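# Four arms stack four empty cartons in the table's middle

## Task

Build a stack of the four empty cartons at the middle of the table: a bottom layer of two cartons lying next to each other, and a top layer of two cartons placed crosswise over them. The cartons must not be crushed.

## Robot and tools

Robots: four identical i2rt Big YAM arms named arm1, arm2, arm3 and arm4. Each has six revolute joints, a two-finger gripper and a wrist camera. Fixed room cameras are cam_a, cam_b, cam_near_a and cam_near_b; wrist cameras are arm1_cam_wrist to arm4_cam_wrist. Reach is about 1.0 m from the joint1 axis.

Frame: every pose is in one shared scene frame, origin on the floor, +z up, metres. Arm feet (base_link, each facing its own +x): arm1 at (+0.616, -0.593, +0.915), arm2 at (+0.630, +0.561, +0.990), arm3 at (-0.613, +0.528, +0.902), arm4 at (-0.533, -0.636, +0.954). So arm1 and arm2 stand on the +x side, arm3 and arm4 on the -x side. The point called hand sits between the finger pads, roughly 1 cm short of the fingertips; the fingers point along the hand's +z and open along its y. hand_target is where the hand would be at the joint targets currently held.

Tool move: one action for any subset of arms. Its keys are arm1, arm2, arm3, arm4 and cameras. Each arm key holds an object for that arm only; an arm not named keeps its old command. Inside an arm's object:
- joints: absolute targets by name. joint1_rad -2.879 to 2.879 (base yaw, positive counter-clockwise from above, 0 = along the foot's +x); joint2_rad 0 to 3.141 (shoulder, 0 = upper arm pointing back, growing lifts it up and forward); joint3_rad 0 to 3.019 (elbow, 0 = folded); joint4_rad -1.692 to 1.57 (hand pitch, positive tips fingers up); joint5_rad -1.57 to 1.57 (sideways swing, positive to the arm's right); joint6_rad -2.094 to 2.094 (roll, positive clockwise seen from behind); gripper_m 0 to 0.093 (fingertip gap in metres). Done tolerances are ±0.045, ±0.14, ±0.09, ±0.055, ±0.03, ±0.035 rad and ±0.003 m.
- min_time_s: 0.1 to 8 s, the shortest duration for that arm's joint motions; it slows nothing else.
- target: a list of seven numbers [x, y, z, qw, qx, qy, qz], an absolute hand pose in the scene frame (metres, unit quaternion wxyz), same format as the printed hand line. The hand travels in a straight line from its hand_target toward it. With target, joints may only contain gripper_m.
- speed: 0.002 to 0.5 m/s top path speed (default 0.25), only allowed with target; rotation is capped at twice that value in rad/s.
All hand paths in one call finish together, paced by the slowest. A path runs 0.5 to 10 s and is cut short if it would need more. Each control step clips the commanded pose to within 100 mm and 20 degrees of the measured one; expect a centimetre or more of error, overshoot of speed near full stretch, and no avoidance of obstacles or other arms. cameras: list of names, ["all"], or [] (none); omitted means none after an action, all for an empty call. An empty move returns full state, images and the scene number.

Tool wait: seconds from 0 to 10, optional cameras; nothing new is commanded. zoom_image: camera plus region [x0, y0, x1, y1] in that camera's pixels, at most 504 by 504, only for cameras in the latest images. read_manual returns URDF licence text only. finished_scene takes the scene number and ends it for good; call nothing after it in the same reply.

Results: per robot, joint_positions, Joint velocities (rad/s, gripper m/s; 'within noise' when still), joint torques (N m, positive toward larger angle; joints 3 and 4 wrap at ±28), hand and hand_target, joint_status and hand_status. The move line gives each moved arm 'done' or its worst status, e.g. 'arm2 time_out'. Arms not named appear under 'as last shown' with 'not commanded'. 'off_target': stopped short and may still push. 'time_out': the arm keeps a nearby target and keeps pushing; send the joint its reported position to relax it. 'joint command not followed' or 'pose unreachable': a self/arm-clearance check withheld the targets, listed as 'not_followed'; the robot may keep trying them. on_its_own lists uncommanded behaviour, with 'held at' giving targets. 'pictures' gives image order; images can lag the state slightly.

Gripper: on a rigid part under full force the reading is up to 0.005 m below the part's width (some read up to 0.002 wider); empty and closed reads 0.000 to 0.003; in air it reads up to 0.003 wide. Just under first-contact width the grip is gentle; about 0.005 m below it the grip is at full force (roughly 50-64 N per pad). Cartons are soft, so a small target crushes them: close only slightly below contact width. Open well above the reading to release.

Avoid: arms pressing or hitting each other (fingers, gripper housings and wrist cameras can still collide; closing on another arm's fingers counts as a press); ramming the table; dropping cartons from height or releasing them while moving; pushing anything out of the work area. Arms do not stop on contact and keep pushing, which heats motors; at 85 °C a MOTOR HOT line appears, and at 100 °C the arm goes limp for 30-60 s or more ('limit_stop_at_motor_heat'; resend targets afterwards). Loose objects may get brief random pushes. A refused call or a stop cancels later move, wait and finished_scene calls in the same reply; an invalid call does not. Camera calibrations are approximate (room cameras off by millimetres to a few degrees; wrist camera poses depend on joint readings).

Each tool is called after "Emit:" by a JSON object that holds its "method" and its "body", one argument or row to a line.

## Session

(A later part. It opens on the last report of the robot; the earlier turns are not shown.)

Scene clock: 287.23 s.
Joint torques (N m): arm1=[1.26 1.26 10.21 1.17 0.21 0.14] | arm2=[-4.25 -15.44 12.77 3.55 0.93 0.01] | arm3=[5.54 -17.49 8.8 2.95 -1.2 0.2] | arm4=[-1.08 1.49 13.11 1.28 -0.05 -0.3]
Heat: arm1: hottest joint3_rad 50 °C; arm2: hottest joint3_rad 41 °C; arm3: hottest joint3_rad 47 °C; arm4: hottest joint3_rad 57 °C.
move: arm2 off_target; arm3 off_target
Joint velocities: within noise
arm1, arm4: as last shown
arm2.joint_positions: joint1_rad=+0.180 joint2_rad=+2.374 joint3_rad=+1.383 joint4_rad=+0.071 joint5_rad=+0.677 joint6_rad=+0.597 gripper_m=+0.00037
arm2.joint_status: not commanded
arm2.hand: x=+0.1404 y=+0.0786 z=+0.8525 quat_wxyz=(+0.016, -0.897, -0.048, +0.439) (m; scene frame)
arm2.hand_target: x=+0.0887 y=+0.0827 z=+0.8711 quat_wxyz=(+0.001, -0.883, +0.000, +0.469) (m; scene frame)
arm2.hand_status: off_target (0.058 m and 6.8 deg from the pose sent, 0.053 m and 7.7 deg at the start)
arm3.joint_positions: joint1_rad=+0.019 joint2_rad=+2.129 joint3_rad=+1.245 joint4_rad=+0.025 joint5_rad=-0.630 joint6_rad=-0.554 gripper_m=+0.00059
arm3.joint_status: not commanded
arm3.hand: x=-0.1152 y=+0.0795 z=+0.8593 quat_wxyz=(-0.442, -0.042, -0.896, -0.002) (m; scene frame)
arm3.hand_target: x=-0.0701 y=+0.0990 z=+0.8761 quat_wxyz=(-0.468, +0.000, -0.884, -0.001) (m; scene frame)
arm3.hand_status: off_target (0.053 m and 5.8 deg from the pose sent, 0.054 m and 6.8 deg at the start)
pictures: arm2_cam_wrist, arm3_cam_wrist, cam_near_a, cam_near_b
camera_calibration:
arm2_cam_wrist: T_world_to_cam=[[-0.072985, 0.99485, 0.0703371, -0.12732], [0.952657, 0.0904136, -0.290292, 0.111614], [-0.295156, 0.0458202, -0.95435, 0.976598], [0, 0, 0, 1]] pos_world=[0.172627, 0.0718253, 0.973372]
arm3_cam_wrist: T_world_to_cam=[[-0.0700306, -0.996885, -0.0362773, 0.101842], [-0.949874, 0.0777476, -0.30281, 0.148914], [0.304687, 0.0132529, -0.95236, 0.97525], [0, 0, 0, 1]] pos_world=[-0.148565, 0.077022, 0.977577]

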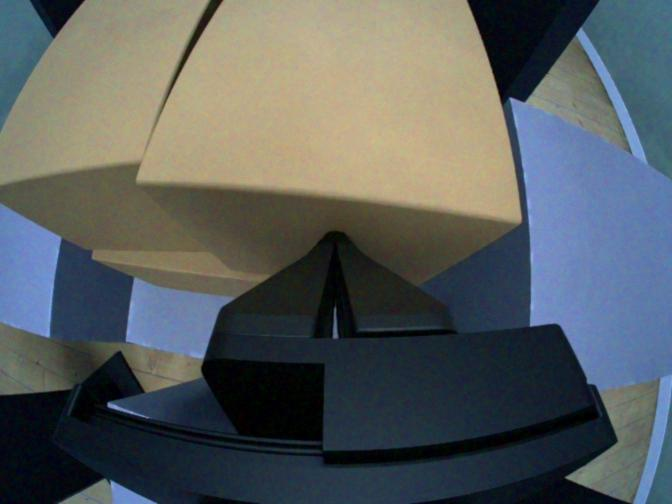

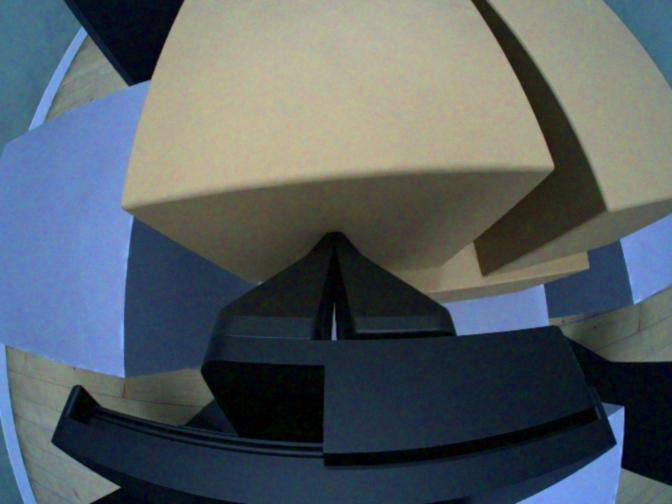

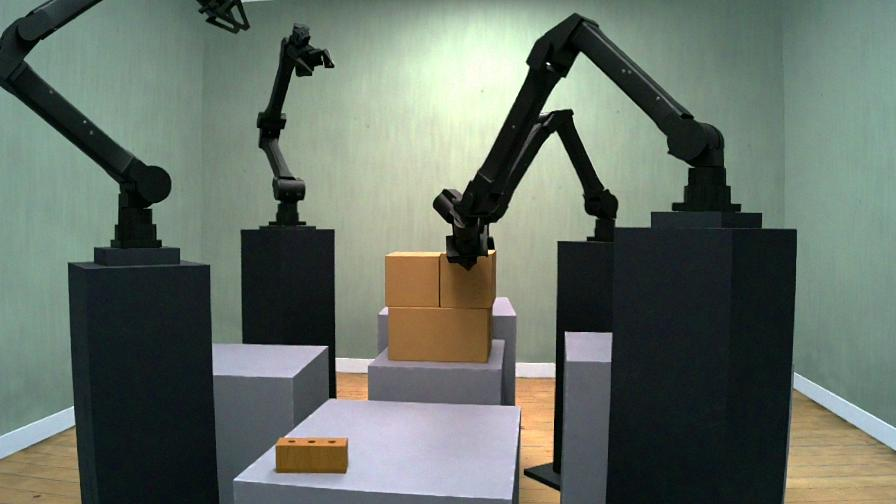

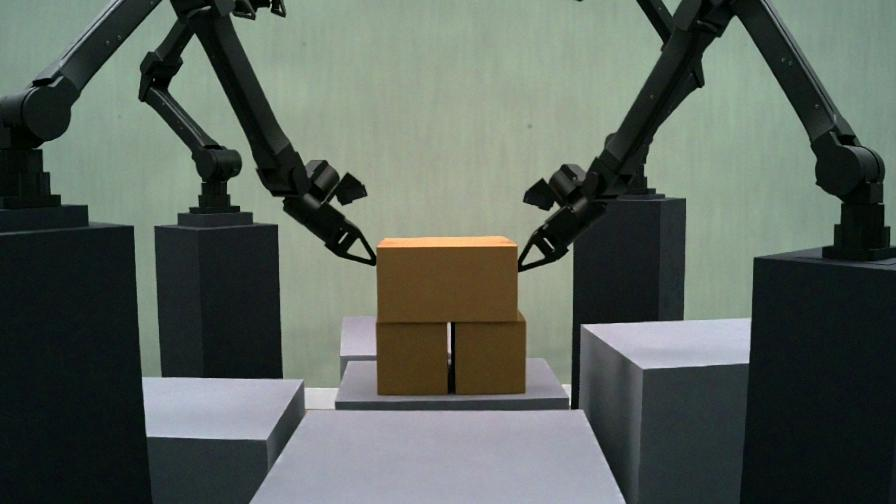

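Emit:
{"method": "move", "body": {
  "arm2": {"target":[0.138,0.081,0.865,0,-0.884,0,0.468],"speed":0.05},
  "arm3": {"target":[-0.113,0.084,0.870,-0.468,0,-0.884,0],"speed":0.05}
}}

Emit:
{"method": "move", "body": {
  "arm2": {"target":[0.28,0.09,0.89,0,-0.884,0,0.468],"speed":0.1},
  "arm3": {"target":[-0.26,0.09,0.89,-0.468,0,-0.884,0],"speed":0.1},
  "cameras": ["cam_near_b","cam_near_a"]
}}

Emit:
{"method": "move", "body": {
  "arm2": {"target":[0.33,0.35,1.05,0,-0.884,0,0.468],"speed":0.25},
  "arm3": {"target":[-0.32,0.35,1.05,-0.468,0,-0.884,0],"speed":0.25},
  "cameras": ["cam_near_b","cam_near_a","cam_b","cam_a"]
}}

Scene clock: 289.87 s.
Joint torques (N m): arm1=[1.26 1.26 10.19 1.17 0.21 0.15] | arm2=[0.56 -17.26 5.78 2.88 0.77 0.02] | arm3=[-0.09 -18.67 6.48 2 -0.75 0] | arm4=[-1.08 1.67 13.15 1.25 -0.03 -0.3]
Heat: arm1: hottest joint3_rad 50 °C; arm2: hottest joint2_rad 41 °C; arm3: hottest joint3_rad 47 °C; arm4: hottest joint3_rad 57 °C.
move: arm2 off_target; arm3 off_target
Joint velocities: within noise
arm1, arm4: as last shown
arm2.joint_positions: joint1_rad=+0.191 joint2_rad=+2.376 joint3_rad=+1.364 joint4_rad=+0.109 joint5_rad=+0.722 joint6_rad=+0.657 gripper_m=+0.00037
arm2.joint_status: not commanded
arm2.hand: x=+0.1444 y=+0.0822 z=+0.8539 quat_wxyz=(+0.010, -0.889, -0.014, +0.457) (m; scene frame)
arm2.hand_target: x=+0.1380 y=+0.0811 z=+0.8650 quat_wxyz=(+0.000, -0.884, +0.000, +0.468) (m; scene frame)
arm2.hand_status: off_target (0.013 m and 2.5 deg from the pose sent, 0.013 m and 6.9 deg at the start)
arm3.joint_positions: joint1_rad=+0.017 joint2_rad=+2.129 joint3_rad=+1.225 joint4_rad=+0.040 joint5_rad=-0.689 joint6_rad=-0.606 gripper_m=+0.00059
arm3.joint_status: not commanded
arm3.hand: x=-0.1163 y=+0.0925 z=+0.8586 quat_wxyz=(-0.456, -0.009, -0.890, -0.013) (m; scene frame)
arm3.hand_target: x=-0.1133 y=+0.0842 z=+0.8700 quat_wxyz=(-0.468, +0.000, -0.884, +0.000) (m; scene frame)
arm3.hand_status: off_target (0.015 m and 2.4 deg from the pose sent, 0.012 m and 5.8 deg at the start)
pictures: none

Scene clock: 292.20 s.
Joint torques (N m): arm1=[1.2 1.26 10.21 1.18 0.2 0.15] | arm2=[1.44 -15.85 4.4 0.76 0.74 0.04] | arm3=[-0.44 -16.79 5.37 0.59 -0.73 0.07] | arm4=[-1.03 1.55 13.16 1.24 -0.05 -0.3]
Heat: arm1: hottest joint3_rad 50 °C; arm2: hottest joint2_rad 41 °C; arm3: hottest joint3_rad 47 °C; arm4: hottest joint3_rad 58 °C.
move: arm2 off_target; arm3 off_target
Joint velocities: within noise
arm1, arm4: as last shown
arm2.joint_positions: joint1_rad=+0.397 joint2_rad=+2.226 joint3_rad=+1.120 joint4_rad=+0.049 joint5_rad=+0.850 joint6_rad=+0.906 gripper_m=+0.00037
arm2.joint_status: not commanded
arm2.hand: x=+0.2790 y=+0.0923 z=+0.8768 quat_wxyz=(+0.006, -0.886, -0.006, +0.464) (m; scene frame)
arm2.hand_target: x=+0.2800 y=+0.0900 z=+0.8896 quat_wxyz=(+0.000, -0.884, +0.000, +0.468) (m; scene frame)
arm2.hand_status: off_target (0.013 m and 1.1 deg from the pose sent, 0.140 m and 2.5 deg at the start)
arm3.joint_positions: joint1_rad=-0.209 joint2_rad=+1.959 joint3_rad=+0.993 joint4_rad=-0.051 joint5_rad=-0.833 joint6_rad=-0.859 gripper_m=+0.00059
arm3.joint_status: not commanded
arm3.hand: x=-0.2572 y=+0.0951 z=+0.8797 quat_wxyz=(-0.464, -0.003, -0.886, -0.008) (m; scene frame)
arm3.hand_target: x=-0.2600 y=+0.0901 z=+0.8898 quat_wxyz=(-0.468, +0.000, -0.884, +0.000) (m; scene frame)
arm3.hand_status: off_target (0.012 m and 1.1 deg from the pose sent, 0.147 m and 2.4 deg at the start)
pictures: cam_near_a, cam_near_b

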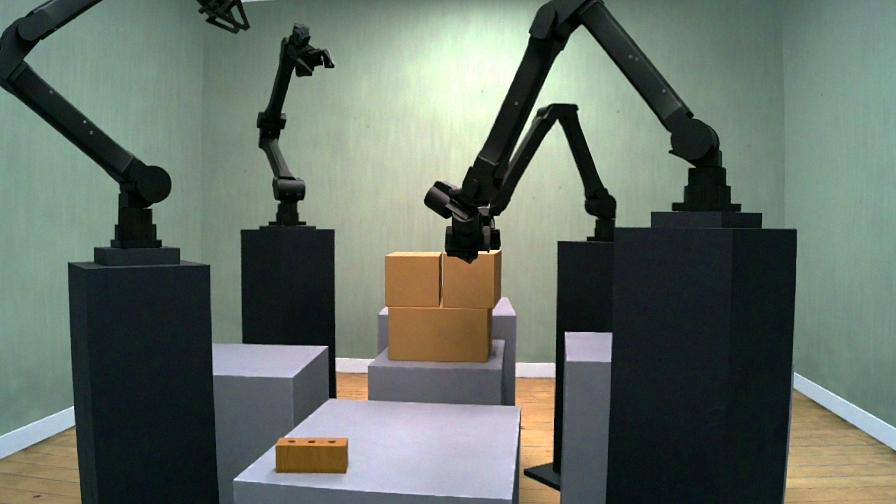

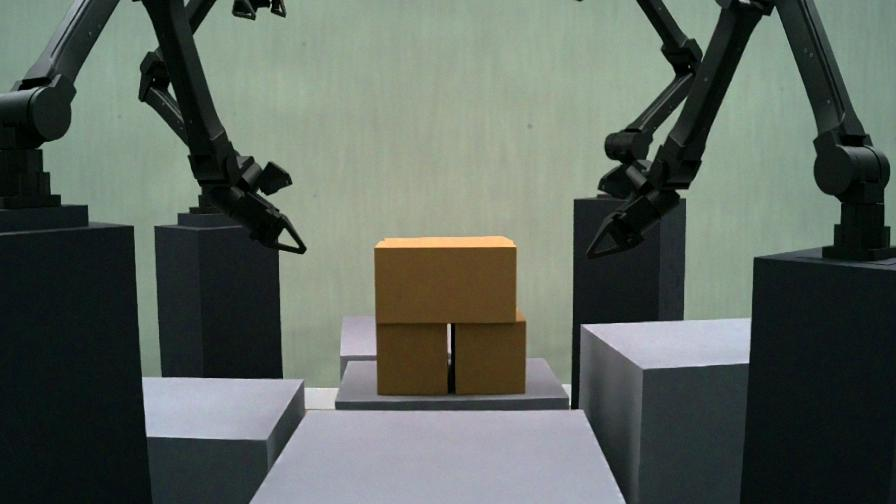

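Scene clock: 294.40 s.
Joint torques (N m): arm1=[1.26 1.32 10.19 1.17 0.2 0.14] | arm2=[0.56 -5.71 6.15 1.02 0.31 -0.1] | arm3=[1.38 -4.78 8.7 0.94 -0.24 0.25] | arm4=[-1.26 1.49 13.11 1.26 -0.04 -0.29]
Heat: arm1: hottest joint3_rad 50 °C; arm2: hottest joint2_rad 41 °C; arm3: hottest joint3_rad 47 °C; arm4: hottest joint3_rad 58 °C.
move: arm2 done; arm3 done
Joint velocities: within noise
arm1, arm4: as last shown
arm2.joint_positions: joint1_rad=+0.184 joint2_rad=+1.300 joint3_rad=+0.385 joint4_rad=+0.056 joint5_rad=+0.728 joint6_rad=+0.665 gripper_m=+0.00037
arm2.joint_status: not commanded
arm2.hand: x=+0.3294 y=+0.3446 z=+1.0492 quat_wxyz=(-0.004, -0.883, +0.002, +0.470) (m; scene frame)
arm2.hand_target: x=+0.3299 y=+0.3500 z=+1.0500 quat_wxyz=(+0.000, -0.884, +0.000, +0.468) (m; scene frame)
arm2.hand_status: done (0.006 m and 0.5 deg from the pose sent, 0.315 m and 1.0 deg at the start)
arm3.joint_positions: joint1_rad=+0.025 joint2_rad=+0.905 joint3_rad=+0.432 joint4_rad=-0.346 joint5_rad=-0.681 joint6_rad=-0.596 gripper_m=+0.00059
arm3.joint_status: not commanded
arm3.hand: x=-0.3230 y=+0.3472 z=+1.0452 quat_wxyz=(-0.466, -0.003, -0.885, +0.001) (m; scene frame)
arm3.hand_target: x=-0.3201 y=+0.3500 z=+1.0499 quat_wxyz=(-0.468, +0.000, -0.884, +0.000) (m; scene frame)
arm3.hand_status: done (0.006 m and 0.5 deg from the pose sent, 0.313 m and 1.1 deg at the start)
pictures: cam_a, cam_b, cam_near_a, cam_near_b

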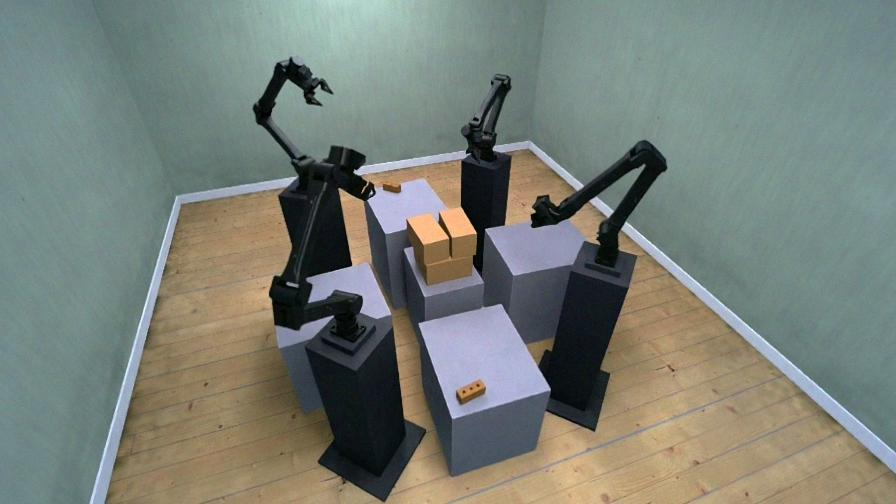

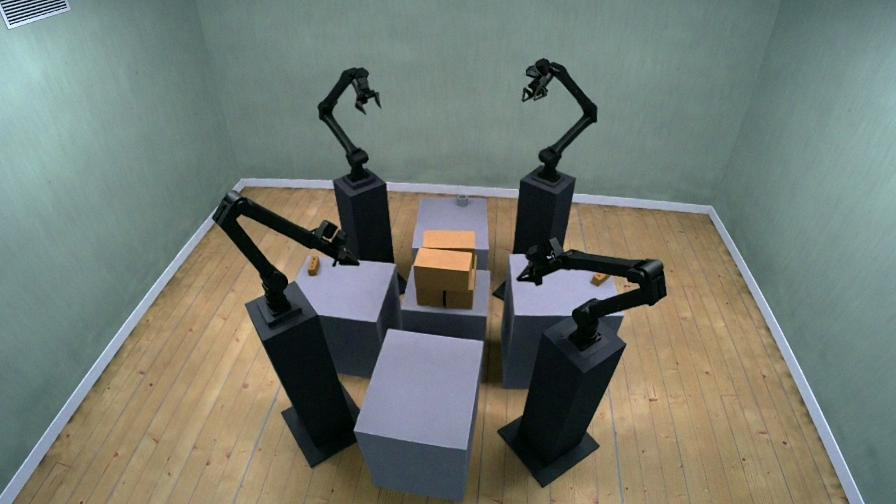

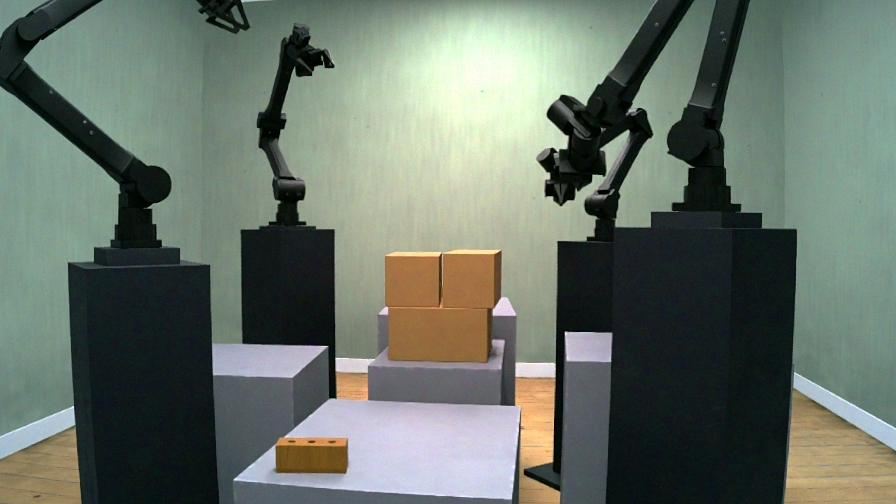

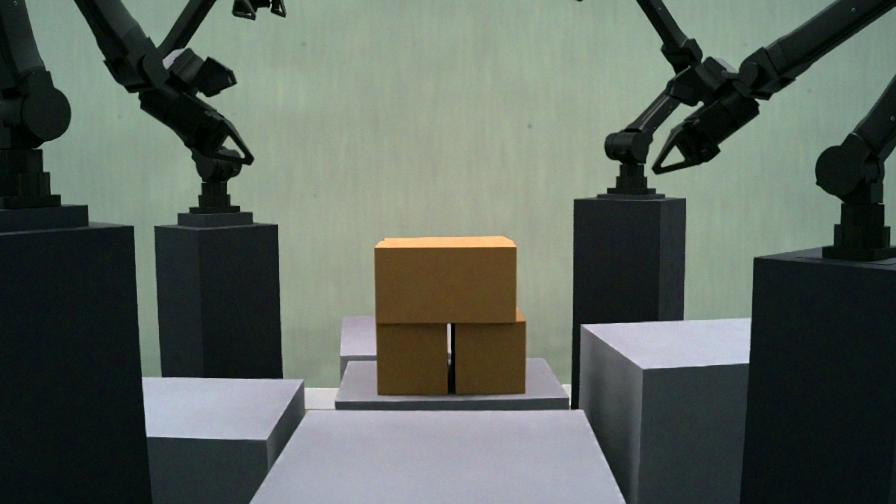

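Stack complete. Finish the practice scene.

Emit:
{"method": "finished_scene", "body": {
  "scene": 1
}}

The scene is finished: the task was done.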